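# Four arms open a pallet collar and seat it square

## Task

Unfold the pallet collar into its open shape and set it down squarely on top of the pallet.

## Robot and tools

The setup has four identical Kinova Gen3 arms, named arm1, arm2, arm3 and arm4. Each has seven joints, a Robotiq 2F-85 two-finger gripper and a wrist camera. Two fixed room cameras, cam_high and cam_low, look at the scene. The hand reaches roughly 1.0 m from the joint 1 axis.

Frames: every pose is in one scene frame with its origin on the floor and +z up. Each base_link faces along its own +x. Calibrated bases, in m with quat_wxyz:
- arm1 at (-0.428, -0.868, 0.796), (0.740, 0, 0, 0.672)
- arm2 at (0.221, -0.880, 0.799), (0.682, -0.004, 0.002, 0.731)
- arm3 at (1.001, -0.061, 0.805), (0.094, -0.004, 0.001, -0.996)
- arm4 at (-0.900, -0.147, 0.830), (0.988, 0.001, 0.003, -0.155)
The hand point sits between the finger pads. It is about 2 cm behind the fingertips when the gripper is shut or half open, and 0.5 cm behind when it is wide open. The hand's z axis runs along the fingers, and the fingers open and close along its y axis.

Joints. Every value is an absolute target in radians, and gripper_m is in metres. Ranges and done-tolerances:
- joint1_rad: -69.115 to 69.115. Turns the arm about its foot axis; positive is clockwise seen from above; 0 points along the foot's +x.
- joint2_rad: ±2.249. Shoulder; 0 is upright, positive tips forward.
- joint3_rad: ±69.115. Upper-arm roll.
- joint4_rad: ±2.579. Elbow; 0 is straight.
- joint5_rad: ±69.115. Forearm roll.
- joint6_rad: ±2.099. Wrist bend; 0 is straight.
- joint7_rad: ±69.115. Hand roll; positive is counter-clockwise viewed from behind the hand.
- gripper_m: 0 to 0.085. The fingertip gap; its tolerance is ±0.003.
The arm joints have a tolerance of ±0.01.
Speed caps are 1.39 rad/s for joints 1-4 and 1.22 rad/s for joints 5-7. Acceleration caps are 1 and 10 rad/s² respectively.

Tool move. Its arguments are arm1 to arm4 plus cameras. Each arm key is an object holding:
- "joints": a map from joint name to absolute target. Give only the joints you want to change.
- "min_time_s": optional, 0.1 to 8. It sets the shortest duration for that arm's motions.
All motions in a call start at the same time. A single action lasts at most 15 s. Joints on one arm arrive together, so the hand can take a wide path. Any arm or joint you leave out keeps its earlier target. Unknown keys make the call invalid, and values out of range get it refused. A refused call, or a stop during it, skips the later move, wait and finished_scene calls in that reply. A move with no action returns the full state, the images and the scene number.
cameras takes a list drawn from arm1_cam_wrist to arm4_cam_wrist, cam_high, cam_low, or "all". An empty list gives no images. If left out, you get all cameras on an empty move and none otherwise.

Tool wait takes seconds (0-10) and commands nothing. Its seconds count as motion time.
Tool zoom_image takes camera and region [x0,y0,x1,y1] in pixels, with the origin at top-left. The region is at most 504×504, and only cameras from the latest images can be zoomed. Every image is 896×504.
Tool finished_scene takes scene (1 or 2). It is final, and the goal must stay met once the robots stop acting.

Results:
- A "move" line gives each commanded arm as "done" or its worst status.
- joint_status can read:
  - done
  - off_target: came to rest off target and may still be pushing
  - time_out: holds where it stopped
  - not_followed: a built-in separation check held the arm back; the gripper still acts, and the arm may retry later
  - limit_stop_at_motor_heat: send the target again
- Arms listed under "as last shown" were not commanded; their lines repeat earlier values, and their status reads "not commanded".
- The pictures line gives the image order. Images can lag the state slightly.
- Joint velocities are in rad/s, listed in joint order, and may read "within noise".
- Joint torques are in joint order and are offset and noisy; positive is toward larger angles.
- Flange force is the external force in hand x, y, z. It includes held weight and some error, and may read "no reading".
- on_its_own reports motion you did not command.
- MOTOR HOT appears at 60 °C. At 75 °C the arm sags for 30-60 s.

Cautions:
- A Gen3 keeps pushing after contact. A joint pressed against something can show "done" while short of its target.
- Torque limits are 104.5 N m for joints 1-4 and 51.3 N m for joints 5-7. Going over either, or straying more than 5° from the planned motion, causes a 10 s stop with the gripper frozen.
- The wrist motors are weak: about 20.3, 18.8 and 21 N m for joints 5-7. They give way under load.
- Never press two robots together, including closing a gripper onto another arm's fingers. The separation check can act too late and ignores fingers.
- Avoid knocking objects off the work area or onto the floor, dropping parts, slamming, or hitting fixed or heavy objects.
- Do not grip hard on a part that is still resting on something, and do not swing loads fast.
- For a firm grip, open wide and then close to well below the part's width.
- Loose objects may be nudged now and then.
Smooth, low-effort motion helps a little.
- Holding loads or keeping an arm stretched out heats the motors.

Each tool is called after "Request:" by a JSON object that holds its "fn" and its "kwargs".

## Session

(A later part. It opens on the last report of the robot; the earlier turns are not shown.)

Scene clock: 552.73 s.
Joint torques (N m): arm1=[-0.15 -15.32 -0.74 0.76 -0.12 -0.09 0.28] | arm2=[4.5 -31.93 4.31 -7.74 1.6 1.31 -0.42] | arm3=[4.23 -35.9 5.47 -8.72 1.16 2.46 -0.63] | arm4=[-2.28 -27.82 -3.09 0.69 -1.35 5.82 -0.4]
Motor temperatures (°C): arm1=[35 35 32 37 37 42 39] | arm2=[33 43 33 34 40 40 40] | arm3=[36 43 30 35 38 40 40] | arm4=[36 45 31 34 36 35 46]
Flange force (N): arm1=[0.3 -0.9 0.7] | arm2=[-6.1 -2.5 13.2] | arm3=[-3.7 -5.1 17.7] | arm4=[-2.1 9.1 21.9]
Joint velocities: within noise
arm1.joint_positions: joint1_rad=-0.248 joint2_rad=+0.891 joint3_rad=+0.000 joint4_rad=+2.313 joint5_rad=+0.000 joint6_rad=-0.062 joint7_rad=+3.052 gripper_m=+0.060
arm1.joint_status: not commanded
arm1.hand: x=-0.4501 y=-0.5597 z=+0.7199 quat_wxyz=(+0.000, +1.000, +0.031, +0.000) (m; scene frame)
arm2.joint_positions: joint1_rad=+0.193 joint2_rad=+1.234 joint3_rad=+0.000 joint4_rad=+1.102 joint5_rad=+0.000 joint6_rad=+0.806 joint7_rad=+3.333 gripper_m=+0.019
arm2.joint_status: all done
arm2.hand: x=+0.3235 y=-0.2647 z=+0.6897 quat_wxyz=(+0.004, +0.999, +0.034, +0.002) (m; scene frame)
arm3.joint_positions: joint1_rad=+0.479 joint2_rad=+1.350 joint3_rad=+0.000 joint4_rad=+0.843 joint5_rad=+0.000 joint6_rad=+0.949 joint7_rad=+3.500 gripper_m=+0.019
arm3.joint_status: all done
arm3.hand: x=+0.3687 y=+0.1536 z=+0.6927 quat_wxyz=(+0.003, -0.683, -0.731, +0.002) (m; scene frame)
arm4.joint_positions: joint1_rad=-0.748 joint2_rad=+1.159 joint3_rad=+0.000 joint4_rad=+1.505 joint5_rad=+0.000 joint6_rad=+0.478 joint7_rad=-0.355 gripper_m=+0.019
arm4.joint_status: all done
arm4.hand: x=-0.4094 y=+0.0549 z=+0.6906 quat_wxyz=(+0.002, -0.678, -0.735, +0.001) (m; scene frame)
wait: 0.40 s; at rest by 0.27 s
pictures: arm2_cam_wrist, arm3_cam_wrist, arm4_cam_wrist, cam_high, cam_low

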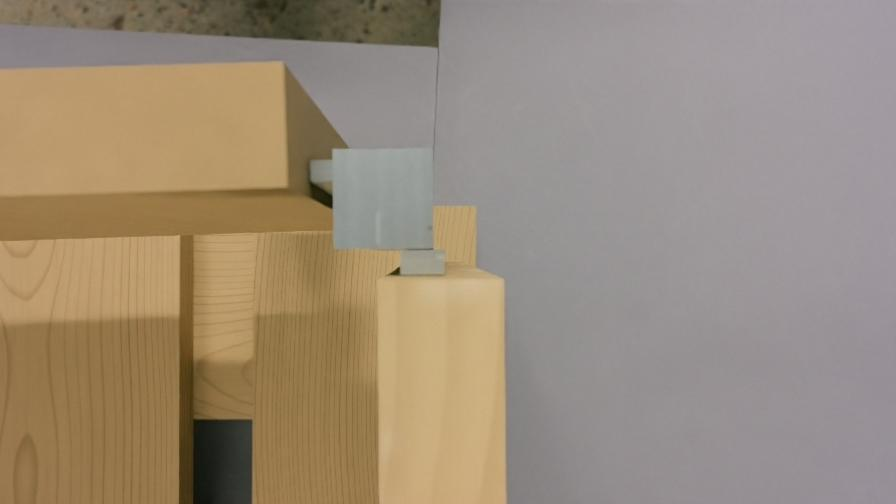

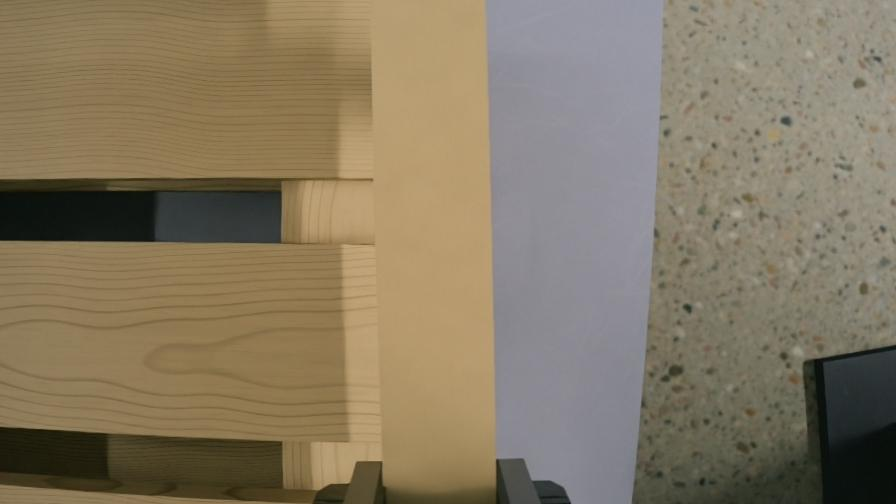

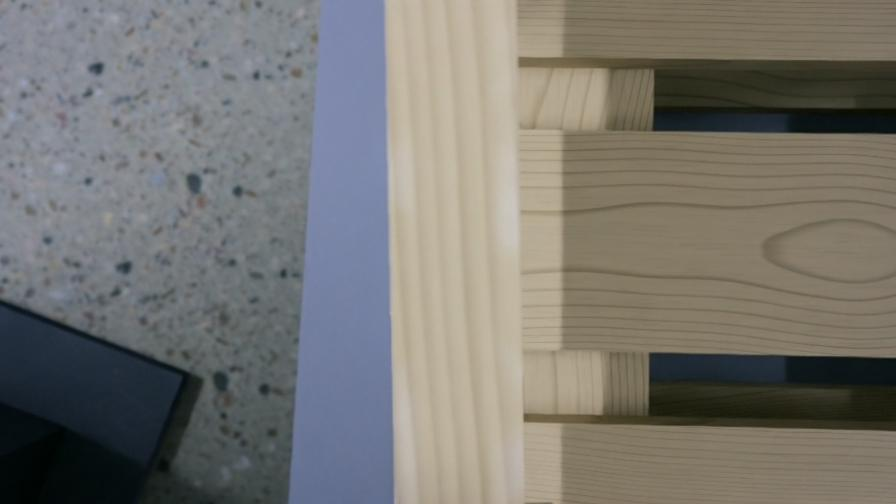

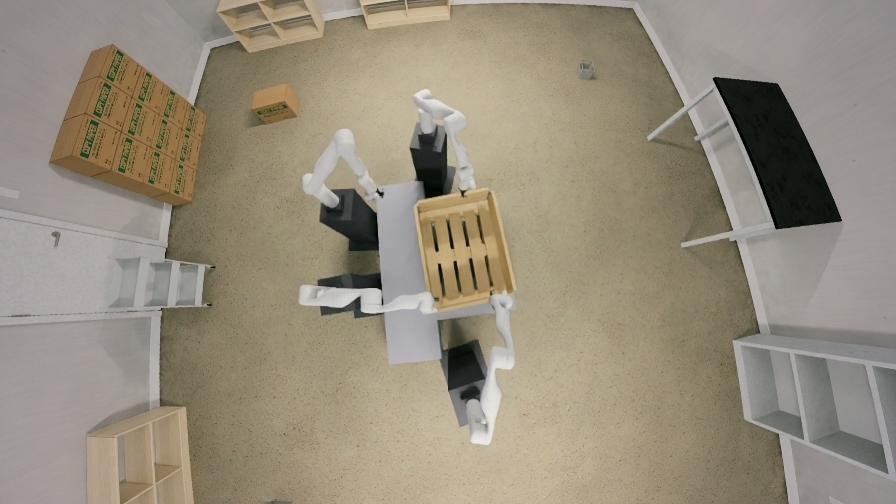

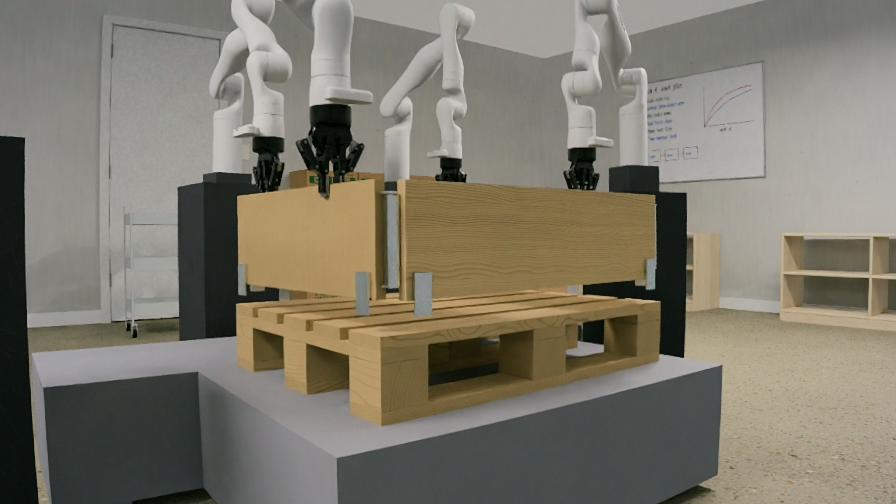

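Request:
{"fn": "zoom_image", "kwargs": {"camera": "cam_low", "region": [330, 250, 460, 350]}}

Request:
{"fn": "zoom_image", "kwargs": {"camera": "cam_low", "region": [590, 230, 690, 330]}}

Request:
{"fn": "zoom_image", "kwargs": {"camera": "cam_low", "region": [215, 230, 315, 330]}}

Scaled by 3.877 from the camera's 896x504 image, which has a finer 1280x720 frame.

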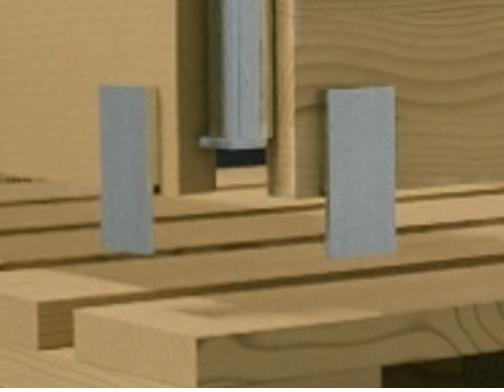

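Scaled by 5.040 from the camera's 896x504 image, which has a finer 1280x720 frame.

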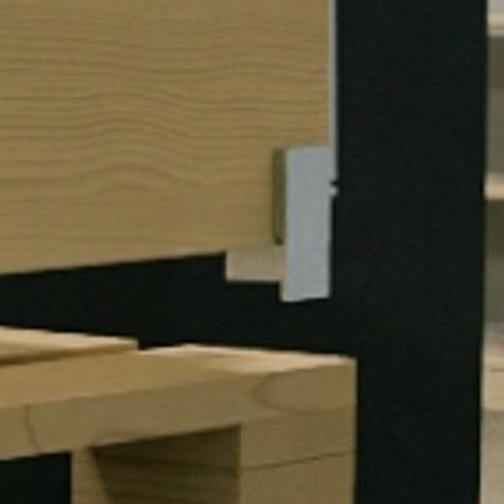

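Scaled by 5.040 from the camera's 896x504 image, which has a finer 1280x720 frame.

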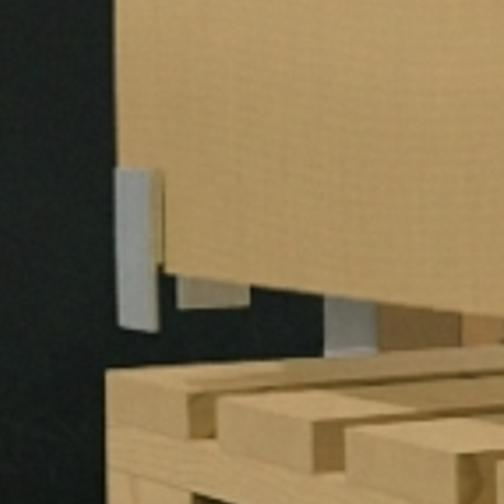

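Request:
{"fn": "move", "kwargs": {"arm2": {"joints": {"joint2_rad": 1.2709, "joint4_rad": 1.0873, "joint6_rad": 0.7834}, "min_time_s": 3}, "arm3": {"joints": {"joint2_rad": 1.3875, "joint4_rad": 0.8221, "joint6_rad": 0.932}, "min_time_s": 3}, "arm4": {"joints": {"joint2_rad": 1.2017, "joint4_rad": 1.4862, "joint6_rad": 0.4536}, "min_time_s": 3}, "arm1": {"joints": {"joint1_rad": -0.1884, "joint2_rad": 0.8087, "joint4_rad": 1.6287, "joint6_rad": 0.7042, "joint7_rad": 3.1171}, "min_time_s": 3}, "cameras": []}}

Request:
{"fn": "wait", "kwargs": {"seconds": 0.5, "cameras": ["all"]}}

Scene clock: 574.70 s.
Joint torques (N m): arm1=[-0.05 -20.6 -0.76 -5.57 -0.06 -0.18 0.27] | arm2=[4.55 -31.88 4.39 -7.36 1.64 1.45 -0.34] | arm3=[4.58 -35.65 5.61 -8.34 1.17 2.42 -0.68] | arm4=[-2.42 -27.82 -3.15 1.07 -1.29 5.74 -0.36]
Motor temperatures (°C): arm1=[35 35 32 37 37 42 38] | arm2=[33 43 33 34 40 40 40] | arm3=[36 44 30 35 38 40 40] | arm4=[36 45 31 34 36 35 46]
Flange force (N): arm1=[-0.6 -1.7 0.0] | arm2=[-6.3 -2.7 13.3] | arm3=[-3.7 -6.2 17.4] | arm4=[-2.2 9.4 21.8]
move: arm1 done; arm2 done; arm3 done; arm4 done
Joint velocities: within noise
arm1.joint_positions: joint1_rad=-0.188 joint2_rad=+0.809 joint3_rad=+0.000 joint4_rad=+1.629 joint5_rad=+0.000 joint6_rad=+0.704 joint7_rad=+3.117 gripper_m=+0.060
arm1.joint_status: all done
arm1.hand: x=-0.4501 y=-0.3596 z=+0.8200 quat_wxyz=(+0.000, +0.999, +0.034, +0.000) (m; scene frame)
arm2.joint_positions: joint1_rad=+0.193 joint2_rad=+1.271 joint3_rad=+0.000 joint4_rad=+1.087 joint5_rad=+0.000 joint6_rad=+0.783 joint7_rad=+3.333 gripper_m=+0.019
arm2.joint_status: all done
arm2.hand: x=+0.3236 y=-0.2649 z=+0.6697 quat_wxyz=(+0.004, +0.999, +0.034, +0.002) (m; scene frame)
arm3.joint_positions: joint1_rad=+0.479 joint2_rad=+1.387 joint3_rad=+0.000 joint4_rad=+0.822 joint5_rad=+0.000 joint6_rad=+0.932 joint7_rad=+3.500 gripper_m=+0.019
arm3.joint_status: all done
arm3.hand: x=+0.3686 y=+0.1536 z=+0.6727 quat_wxyz=(+0.003, -0.683, -0.731, +0.002) (m; scene frame)
arm4.joint_positions: joint1_rad=-0.748 joint2_rad=+1.202 joint3_rad=+0.000 joint4_rad=+1.486 joint5_rad=+0.000 joint6_rad=+0.454 joint7_rad=-0.355 gripper_m=+0.019
arm4.joint_status: all done
arm4.hand: x=-0.4095 y=+0.0550 z=+0.6707 quat_wxyz=(+0.002, -0.678, -0.735, +0.001) (m; scene frame)
pictures: none
No camera images: "cameras" was empty.

Scene clock: 575.20 s.
Joint torques (N m): arm1=[-0.05 -20.63 -0.71 -5.6 -0.09 -0.14 0.26] | arm2=[4.54 -31.89 4.41 -7.41 1.65 1.42 -0.32] | arm3=[4.56 -35.65 5.48 -8.35 1.18 2.4 -0.79] | arm4=[-2.39 -27.82 -3.19 1.04 -1.28 5.73 -0.35]
Motor temperatures (°C): arm1=[35 35 32 37 37 42 38] | arm2=[33 43 33 34 40 40 40] | arm3=[36 44 30 35 38 40 40] | arm4=[36 45 31 34 36 35 46]
Flange force (N): arm1=[-0.6 -1.5 0.2] | arm2=[-6.3 -2.6 13.2] | arm3=[-3.5 -6.2 17.4] | arm4=[-2.2 9.3 21.8]
Joint velocities: within noise
arm1.joint_positions: joint1_rad=-0.188 joint2_rad=+0.809 joint3_rad=+0.000 joint4_rad=+1.629 joint5_rad=+0.000 joint6_rad=+0.704 joint7_rad=+3.117 gripper_m=+0.060
arm1.joint_status: all done
arm1.hand: x=-0.4501 y=-0.3596 z=+0.8200 quat_wxyz=(+0.000, +0.999, +0.034, +0.000) (m; scene frame)
arm2.joint_positions: joint1_rad=+0.193 joint2_rad=+1.271 joint3_rad=+0.000 joint4_rad=+1.087 joint5_rad=+0.000 joint6_rad=+0.783 joint7_rad=+3.333 gripper_m=+0.019
arm2.joint_status: all done
arm2.hand: x=+0.3236 y=-0.2649 z=+0.6697 quat_wxyz=(+0.004, +0.999, +0.034, +0.002) (m; scene frame)
arm3.joint_positions: joint1_rad=+0.479 joint2_rad=+1.387 joint3_rad=+0.000 joint4_rad=+0.822 joint5_rad=+0.000 joint6_rad=+0.932 joint7_rad=+3.500 gripper_m=+0.019
arm3.joint_status: all done
arm3.hand: x=+0.3686 y=+0.1536 z=+0.6727 quat_wxyz=(+0.003, -0.683, -0.731, +0.002) (m; scene frame)
arm4.joint_positions: joint1_rad=-0.748 joint2_rad=+1.202 joint3_rad=+0.000 joint4_rad=+1.486 joint5_rad=+0.000 joint6_rad=+0.454 joint7_rad=-0.355 gripper_m=+0.019
arm4.joint_status: all done
arm4.hand: x=-0.4095 y=+0.0550 z=+0.6707 quat_wxyz=(+0.002, -0.678, -0.735, +0.001) (m; scene frame)
wait: 0.50 s; at rest by 0.27 s
pictures: arm1_cam_wrist, arm2_cam_wrist, arm3_cam_wrist, arm4_cam_wrist, cam_high, cam_low

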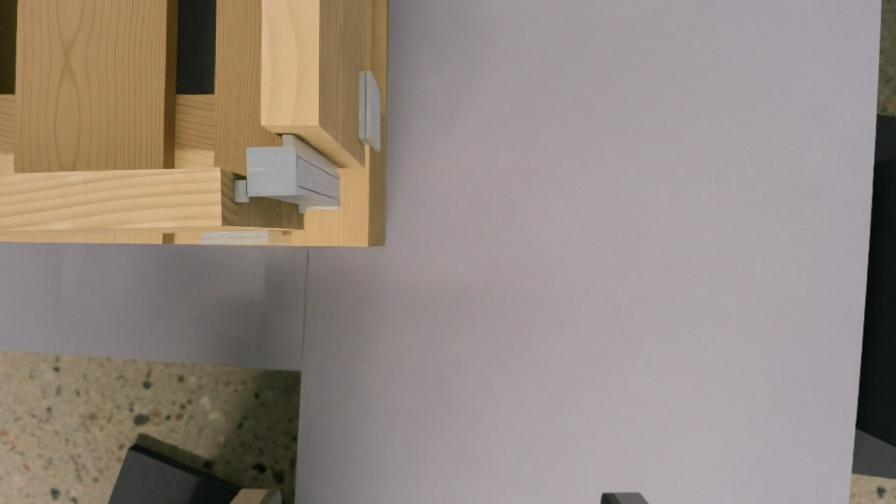

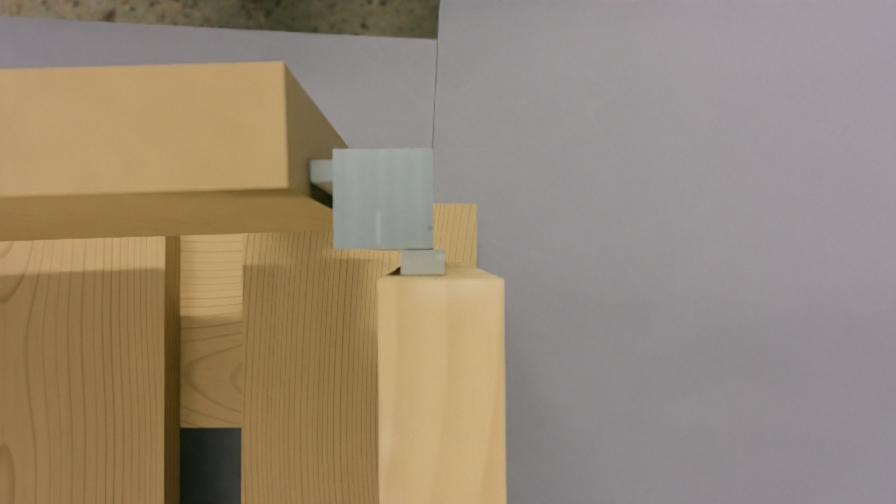

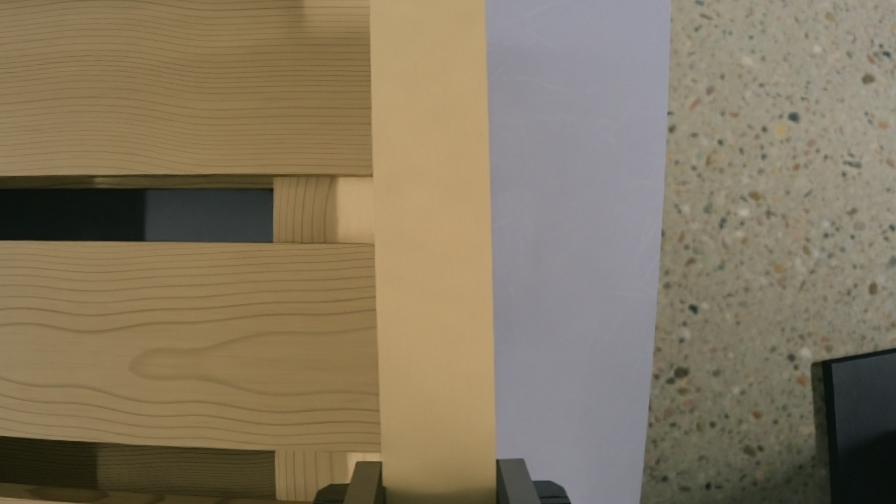

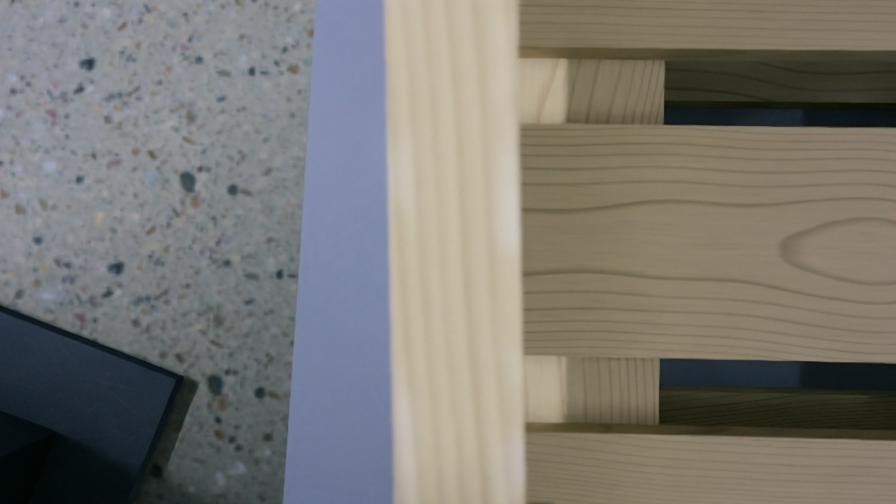

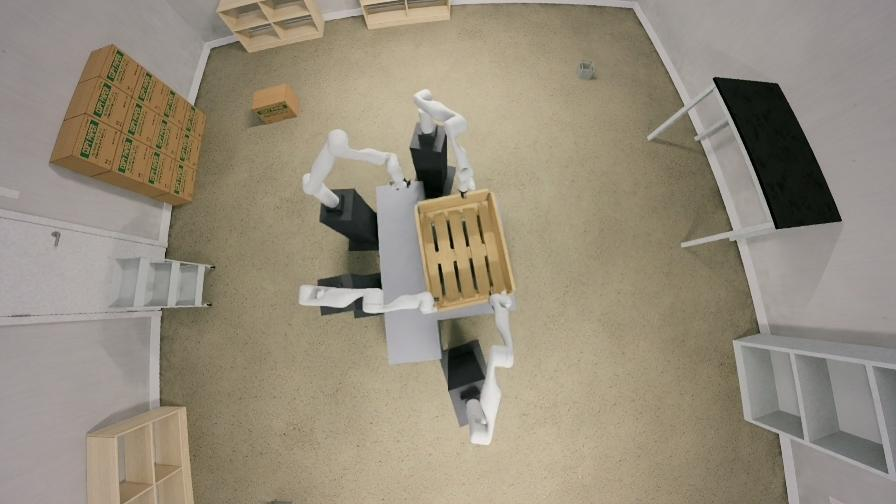

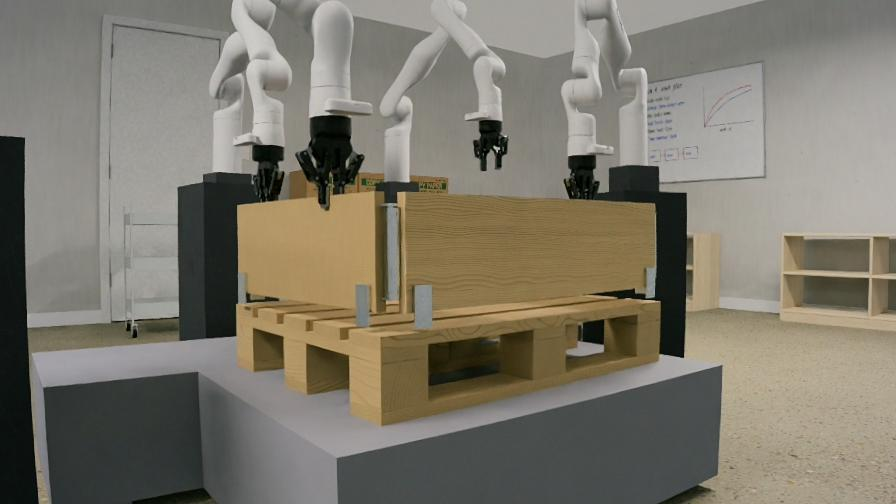

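Request:
{"fn": "zoom_image", "kwargs": {"camera": "arm1_cam_wrist", "region": [190, 50, 410, 260]}}

Request:
{"fn": "zoom_image", "kwargs": {"camera": "arm2_cam_wrist", "region": [270, 130, 530, 310]}}

Request:
{"fn": "zoom_image", "kwargs": {"camera": "cam_low", "region": [330, 250, 460, 350]}}

Request:
{"fn": "zoom_image", "kwargs": {"camera": "cam_low", "region": [590, 230, 690, 330]}}

Request:
{"fn": "zoom_image", "kwargs": {"camera": "cam_low", "region": [215, 230, 315, 330]}}

Scaled by 2.291 from the camera's 896x504 image, which has a finer 1280x720 frame.

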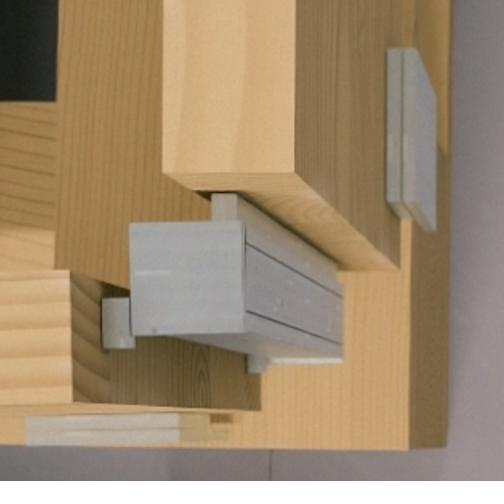

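Scaled by 1.938 from the camera's 896x504 image, which has a finer 1280x720 frame.

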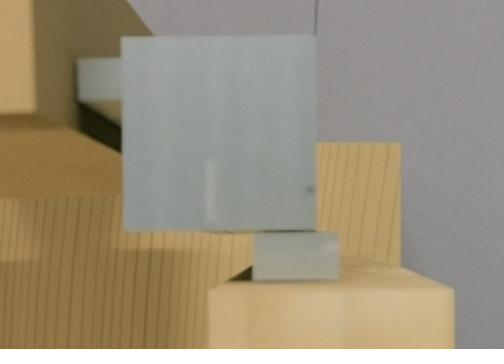

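Scaled by 3.877 from the camera's 896x504 image, which has a finer 1280x720 frame.

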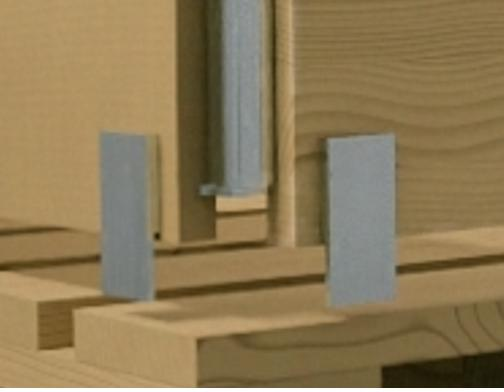

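Scaled by 5.040 from the camera's 896x504 image, which has a finer 1280x720 frame.

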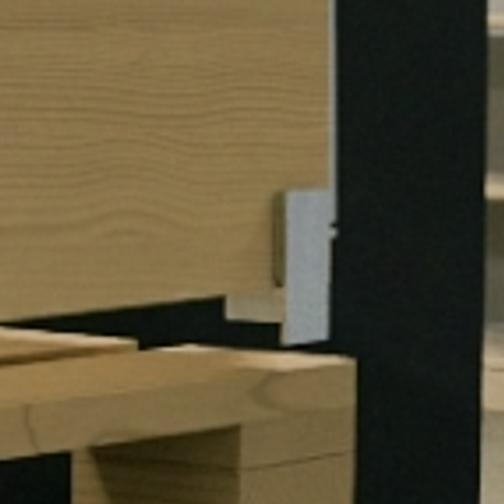

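Scaled by 5.040 from the camera's 896x504 image, which has a finer 1280x720 frame.

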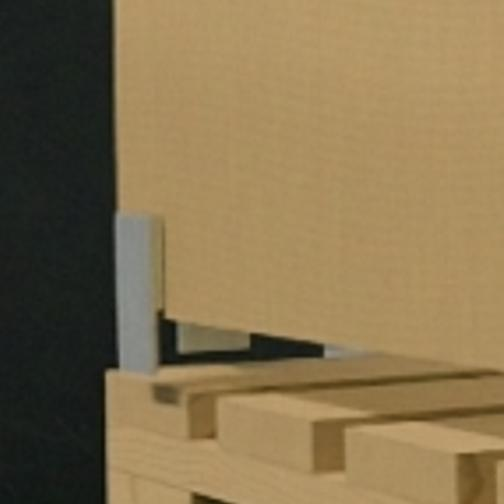

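Request:
{"fn": "zoom_image", "kwargs": {"camera": "arm1_cam_wrist", "region": [250, 0, 420, 130]}}

Request:
{"fn": "zoom_image", "kwargs": {"camera": "arm1_cam_wrist", "region": [0, 150, 260, 260]}}

Request:
{"fn": "zoom_image", "kwargs": {"camera": "arm2_cam_wrist", "region": [400, 190, 520, 310]}}

Request:
{"fn": "zoom_image", "kwargs": {"camera": "arm2_cam_wrist", "region": [0, 40, 360, 260]}}

Scaled by 2.965 from the camera's 896x504 image, which has a finer 1280x720 frame.

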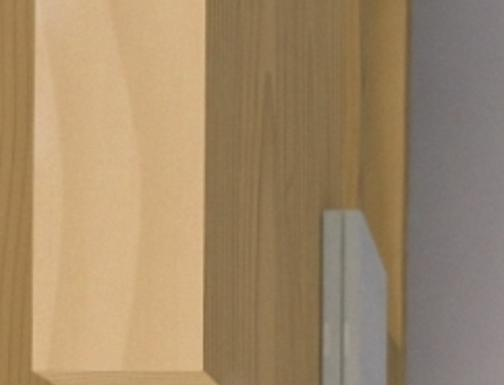

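Scaled by 1.938 from the camera's 896x504 image, which has a finer 1280x720 frame.

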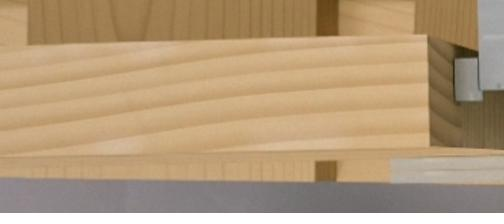

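Scaled by 4.200 from the camera's 896x504 image, which has a finer 1280x720 frame.

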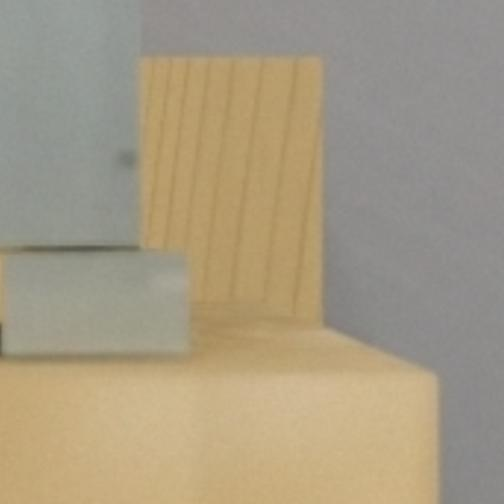

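Scaled by 1.400 from the camera's 896x504 image, which has a finer 1280x720 frame.

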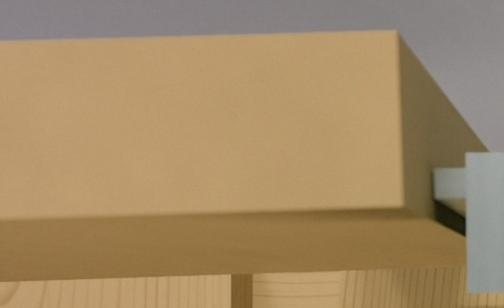

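Request:
{"fn": "zoom_image", "kwargs": {"camera": "arm4_cam_wrist", "region": [370, 0, 670, 150]}}

Request:
{"fn": "zoom_image", "kwargs": {"camera": "arm4_cam_wrist", "region": [370, 340, 670, 490]}}

Request:
{"fn": "zoom_image", "kwargs": {"camera": "arm4_cam_wrist", "region": [620, 0, 896, 150]}}

Request:
{"fn": "zoom_image", "kwargs": {"camera": "arm4_cam_wrist", "region": [620, 340, 896, 490]}}

Scaled by 1.680 from the camera's 896x504 image, which has a finer 1280x720 frame.

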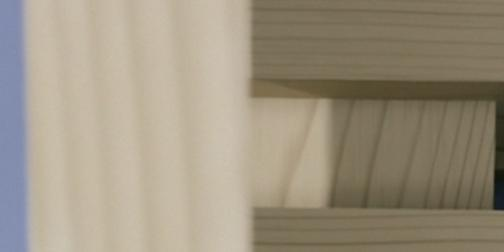

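Scaled by 1.680 from the camera's 896x504 image, which has a finer 1280x720 frame.

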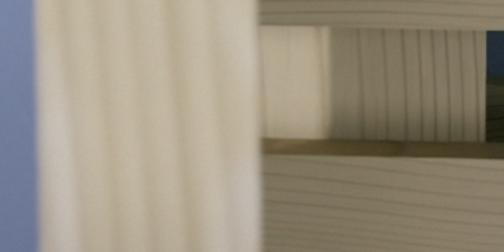

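Scaled by 1.826 from the camera's 896x504 image, which has a finer 1280x720 frame.

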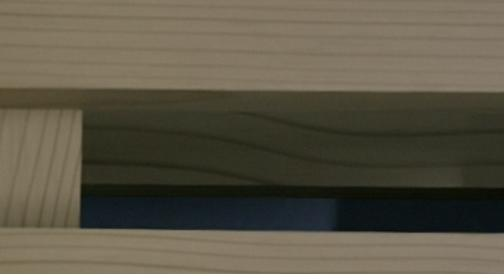

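Scaled by 1.826 from the camera's 896x504 image, which has a finer 1280x720 frame.

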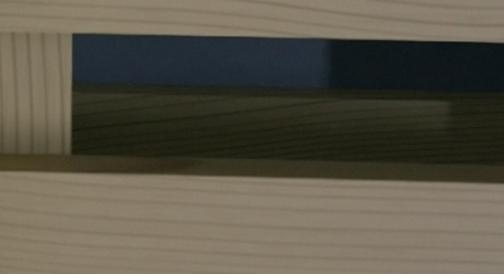

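Request:
{"fn": "move", "kwargs": {"arm2": {"joints": {"joint1_rad": 0.1822, "joint2_rad": 1.2564, "joint4_rad": 1.1286, "joint6_rad": 0.7567, "joint7_rad": 3.3121}, "min_time_s": 3}, "arm3": {"joints": {"joint1_rad": 0.4719, "joint2_rad": 1.3684, "joint4_rad": 0.8728, "joint6_rad": 0.9004, "joint7_rad": 3.4619}, "min_time_s": 3}, "arm4": {"joints": {"joint1_rad": -0.747, "joint2_rad": 1.2059, "joint4_rad": 1.4702, "joint6_rad": 0.4655, "joint7_rad": -0.3858}, "min_time_s": 3}, "cameras": []}}

Request:
{"fn": "wait", "kwargs": {"seconds": 0.5, "cameras": ["arm1_cam_wrist", "arm2_cam_wrist", "arm3_cam_wrist", "arm4_cam_wrist", "cam_low"]}}

Request:
{"fn": "zoom_image", "kwargs": {"camera": "cam_low", "region": [330, 250, 460, 350]}}

Request:
{"fn": "zoom_image", "kwargs": {"camera": "cam_low", "region": [590, 230, 690, 330]}}

Request:
{"fn": "zoom_image", "kwargs": {"camera": "arm2_cam_wrist", "region": [400, 190, 520, 310]}}

Request:
{"fn": "zoom_image", "kwargs": {"camera": "arm1_cam_wrist", "region": [190, 50, 410, 260]}}

Request:
{"fn": "zoom_image", "kwargs": {"camera": "arm2_cam_wrist", "region": [0, 40, 360, 260]}}

Scene clock: 650.07 s.
Joint torques (N m): arm1=[-0.1 -20.71 -0.73 -5.58 -0.06 -0.16 0.26] | arm2=[2.73 -31.47 2.88 -6.7 1.18 1.65 -0.12] | arm3=[5.01 -34.86 6 -7.79 1.3 2.52 -0.67] | arm4=[-2.7 -29.07 -2.93 -0.52 -0.61 5.03 0.26]
Motor temperatures (°C): arm1=[35 36 32 37 37 42 38] | arm2=[33 45 33 34 40 40 40] | arm3=[36 45 30 36 38 40 40] | arm4=[36 43 31 34 36 35 46]
Flange force (N): arm1=[-0.5 -1.8 0.3] | arm2=[-3.6 -3.4 13.7] | arm3=[-4.5 -6.4 17.0] | arm4=[-2.1 6.9 21.8]
move: arm2 done; arm3 done; arm4 done
Joint velocities: within noise
arm1: as last shown
arm2.joint_positions: joint1_rad=+0.182 joint2_rad=+1.256 joint3_rad=+0.000 joint4_rad=+1.129 joint5_rad=+0.000 joint6_rad=+0.757 joint7_rad=+3.312 gripper_m=+0.019
arm2.joint_status: all done
arm2.hand: x=+0.3161 y=-0.2717 z=+0.6697 quat_wxyz=(+0.004, +1.000, +0.029, +0.002) (m; scene frame)
arm3.joint_positions: joint1_rad=+0.472 joint2_rad=+1.368 joint3_rad=+0.000 joint4_rad=+0.873 joint5_rad=+0.000 joint6_rad=+0.900 joint7_rad=+3.462 gripper_m=+0.019
arm3.joint_status: all done
arm3.hand: x=+0.3743 y=+0.1468 z=+0.6726 quat_wxyz=(+0.003, -0.694, -0.720, +0.002) (m; scene frame)
arm4.joint_positions: joint1_rad=-0.747 joint2_rad=+1.206 joint3_rad=+0.000 joint4_rad=+1.470 joint5_rad=+0.000 joint6_rad=+0.466 joint7_rad=-0.386 gripper_m=+0.019
arm4.joint_status: all done
arm4.hand: x=-0.4059 y=+0.0563 z=+0.6706 quat_wxyz=(+0.002, -0.689, -0.725, +0.001) (m; scene frame)
pictures: none
No camera images: "cameras" was empty.

Scene clock: 650.57 s.
Joint torques (N m): arm1=[-0.07 -20.73 -0.78 -5.52 -0.03 -0.14 0.26] | arm2=[2.74 -31.46 2.84 -6.69 1.18 1.64 -0.12] | arm3=[4.86 -34.83 6.01 -7.82 1.26 2.52 -0.67] | arm4=[-2.71 -29.07 -2.95 -0.51 -0.62 5.02 0.24]
Motor temperatures (°C): arm1=[35 36 32 37 37 42 38] | arm2=[33 45 33 34 40 40 40] | arm3=[36 45 30 36 38 40 40] | arm4=[36 43 31 34 36 35 46]
Flange force (N): arm1=[-0.6 -2.0 0.4] | arm2=[-3.6 -3.5 13.7] | arm3=[-4.4 -6.1 16.9] | arm4=[-2.1 7.0 21.8]
Joint velocities: within noise
arm1.joint_positions: joint1_rad=-0.188 joint2_rad=+0.809 joint3_rad=+0.000 joint4_rad=+1.629 joint5_rad=+0.000 joint6_rad=+0.704 joint7_rad=+3.117 gripper_m=+0.060
arm1.joint_status: not commanded
arm1.hand: x=-0.4501 y=-0.3596 z=+0.8200 quat_wxyz=(+0.000, +0.999, +0.034, +0.000) (m; scene frame)
arm2.joint_positions: joint1_rad=+0.182 joint2_rad=+1.256 joint3_rad=+0.000 joint4_rad=+1.129 joint5_rad=+0.000 joint6_rad=+0.757 joint7_rad=+3.312 gripper_m=+0.019
arm2.joint_status: all done
arm2.hand: x=+0.3161 y=-0.2717 z=+0.6697 quat_wxyz=(+0.004, +1.000, +0.029, +0.002) (m; scene frame)
arm3.joint_positions: joint1_rad=+0.472 joint2_rad=+1.368 joint3_rad=+0.000 joint4_rad=+0.873 joint5_rad=+0.000 joint6_rad=+0.900 joint7_rad=+3.462 gripper_m=+0.019
arm3.joint_status: all done
arm3.hand: x=+0.3743 y=+0.1468 z=+0.6726 quat_wxyz=(+0.003, -0.694, -0.720, +0.002) (m; scene frame)
arm4.joint_positions: joint1_rad=-0.747 joint2_rad=+1.206 joint3_rad=+0.000 joint4_rad=+1.470 joint5_rad=+0.000 joint6_rad=+0.466 joint7_rad=-0.386 gripper_m=+0.019
arm4.joint_status: all done
arm4.hand: x=-0.4059 y=+0.0563 z=+0.6706 quat_wxyz=(+0.002, -0.689, -0.725, +0.001) (m; scene frame)
wait: 0.50 s; at rest by 0.27 s
pictures: arm1_cam_wrist, arm2_cam_wrist, arm3_cam_wrist, arm4_cam_wrist, cam_low

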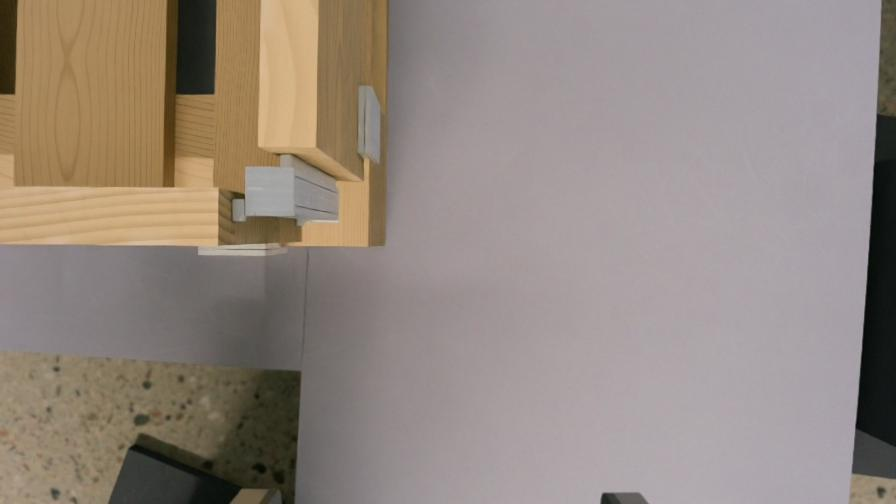

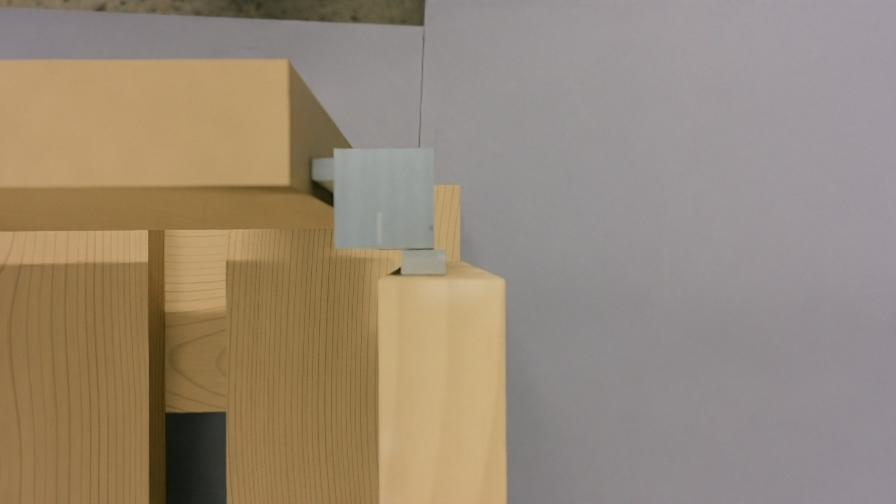

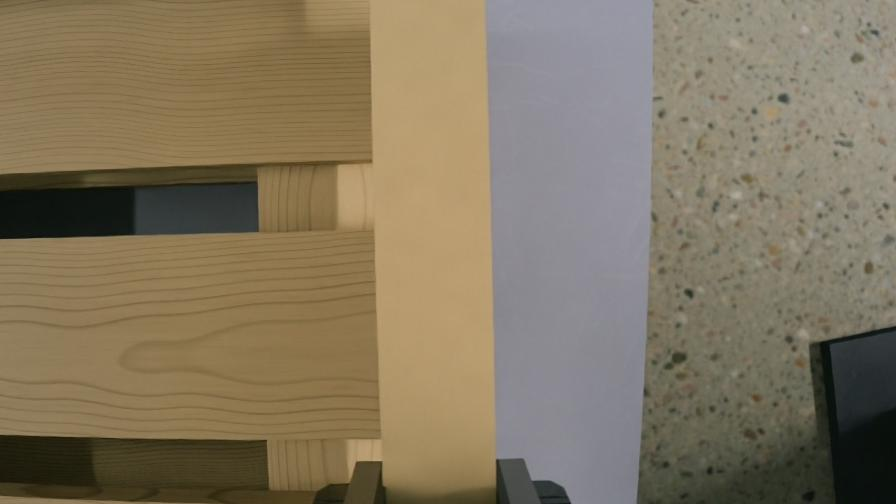

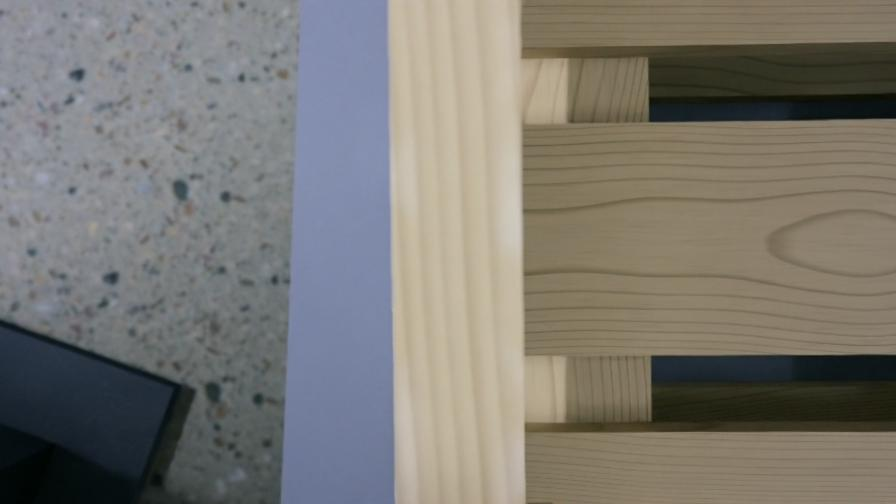

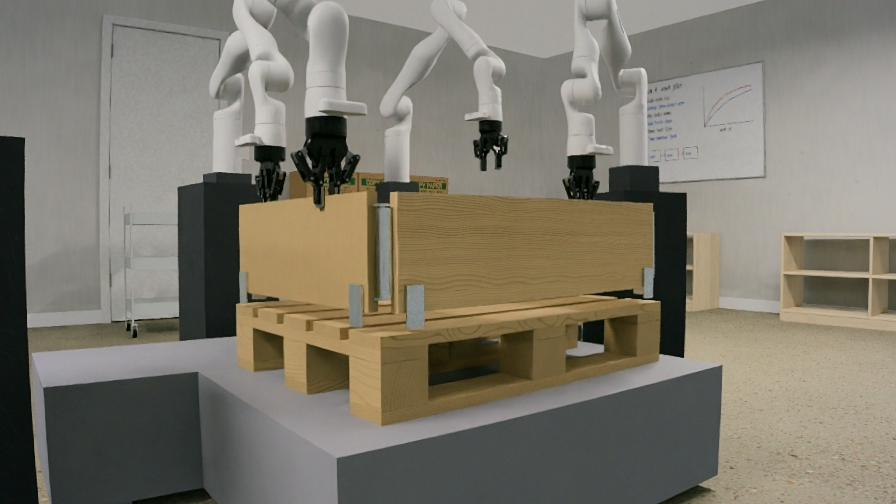

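Scaled by 3.877 from the camera's 896x504 image, which has a finer 1280x720 frame.

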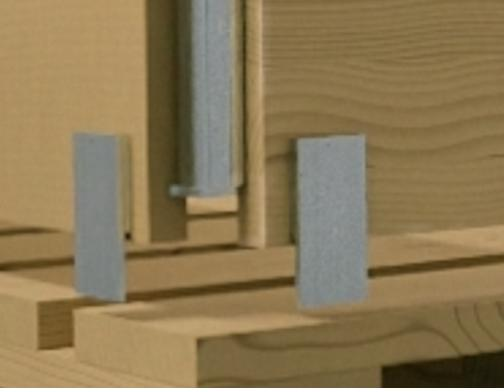

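Scaled by 5.040 from the camera's 896x504 image, which has a finer 1280x720 frame.

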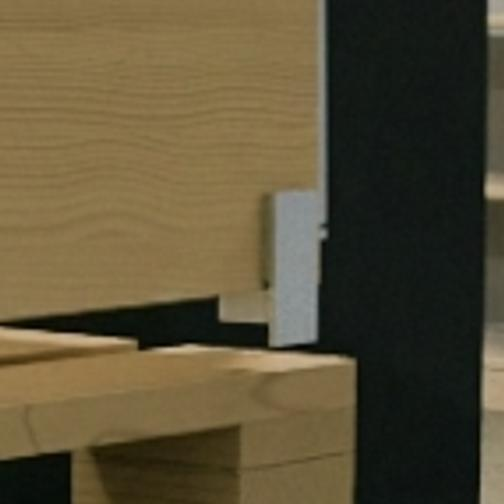

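Scaled by 4.200 from the camera's 896x504 image, which has a finer 1280x720 frame.

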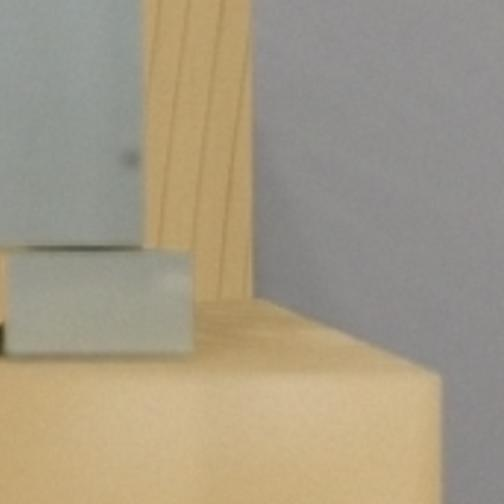

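Scaled by 2.291 from the camera's 896x504 image, which has a finer 1280x720 frame.

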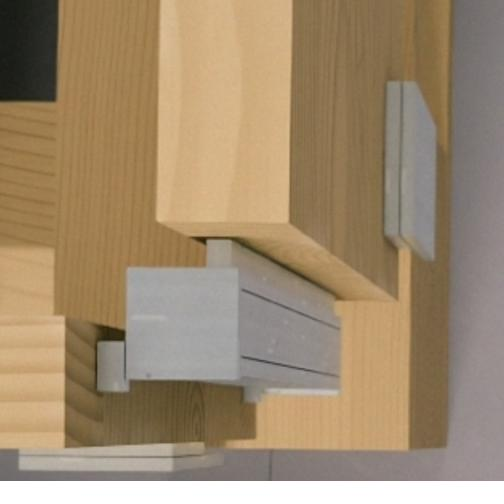

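Scaled by 1.400 from the camera's 896x504 image, which has a finer 1280x720 frame.

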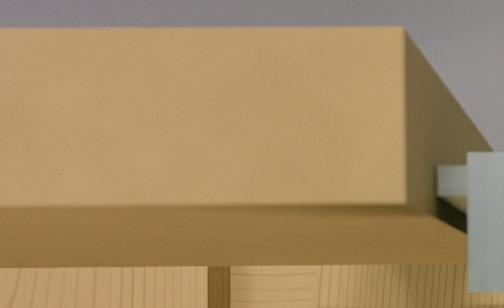

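Request:
{"fn": "zoom_image", "kwargs": {"camera": "arm4_cam_wrist", "region": [370, 0, 670, 150]}}

Request:
{"fn": "zoom_image", "kwargs": {"camera": "arm4_cam_wrist", "region": [370, 340, 670, 490]}}

Request:
{"fn": "zoom_image", "kwargs": {"camera": "arm4_cam_wrist", "region": [620, 0, 896, 150]}}

Request:
{"fn": "zoom_image", "kwargs": {"camera": "arm4_cam_wrist", "region": [620, 340, 896, 490]}}

Request:
{"fn": "zoom_image", "kwargs": {"camera": "arm2_cam_wrist", "region": [130, 220, 330, 504]}}

Request:
{"fn": "zoom_image", "kwargs": {"camera": "arm2_cam_wrist", "region": [410, 160, 490, 230]}}

Scaled by 1.680 from the camera's 896x504 image, which has a finer 1280x720 frame.

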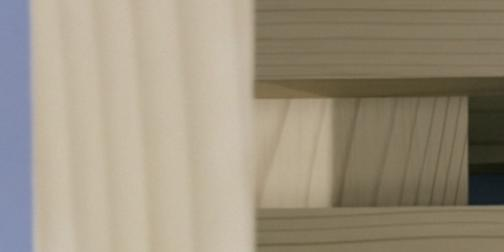

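Scaled by 1.680 from the camera's 896x504 image, which has a finer 1280x720 frame.

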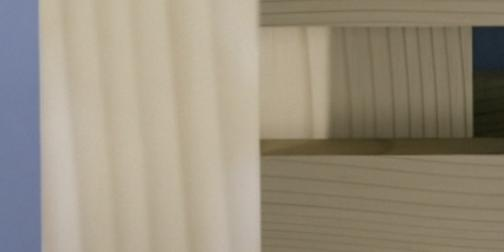

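Scaled by 1.826 from the camera's 896x504 image, which has a finer 1280x720 frame.

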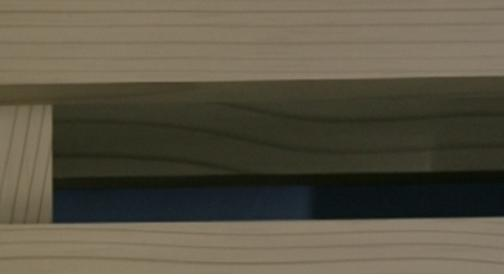

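Scaled by 1.826 from the camera's 896x504 image, which has a finer 1280x720 frame.

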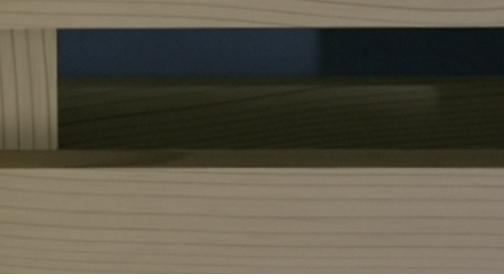

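Scaled by 1.775 from the camera's 896x504 image, which has a finer 1280x720 frame.

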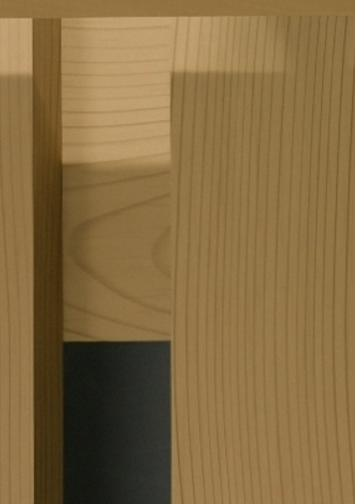

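Scaled by 6.300 from the camera's 896x504 image, which has a finer 1280x720 frame.

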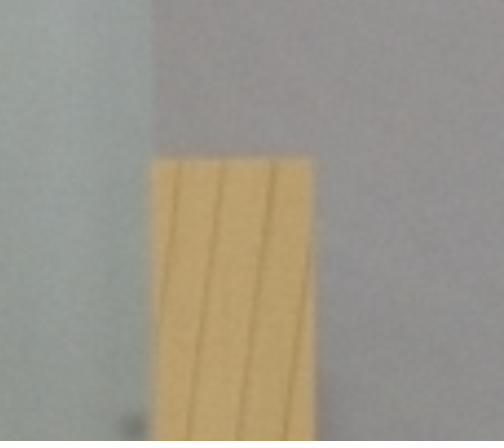

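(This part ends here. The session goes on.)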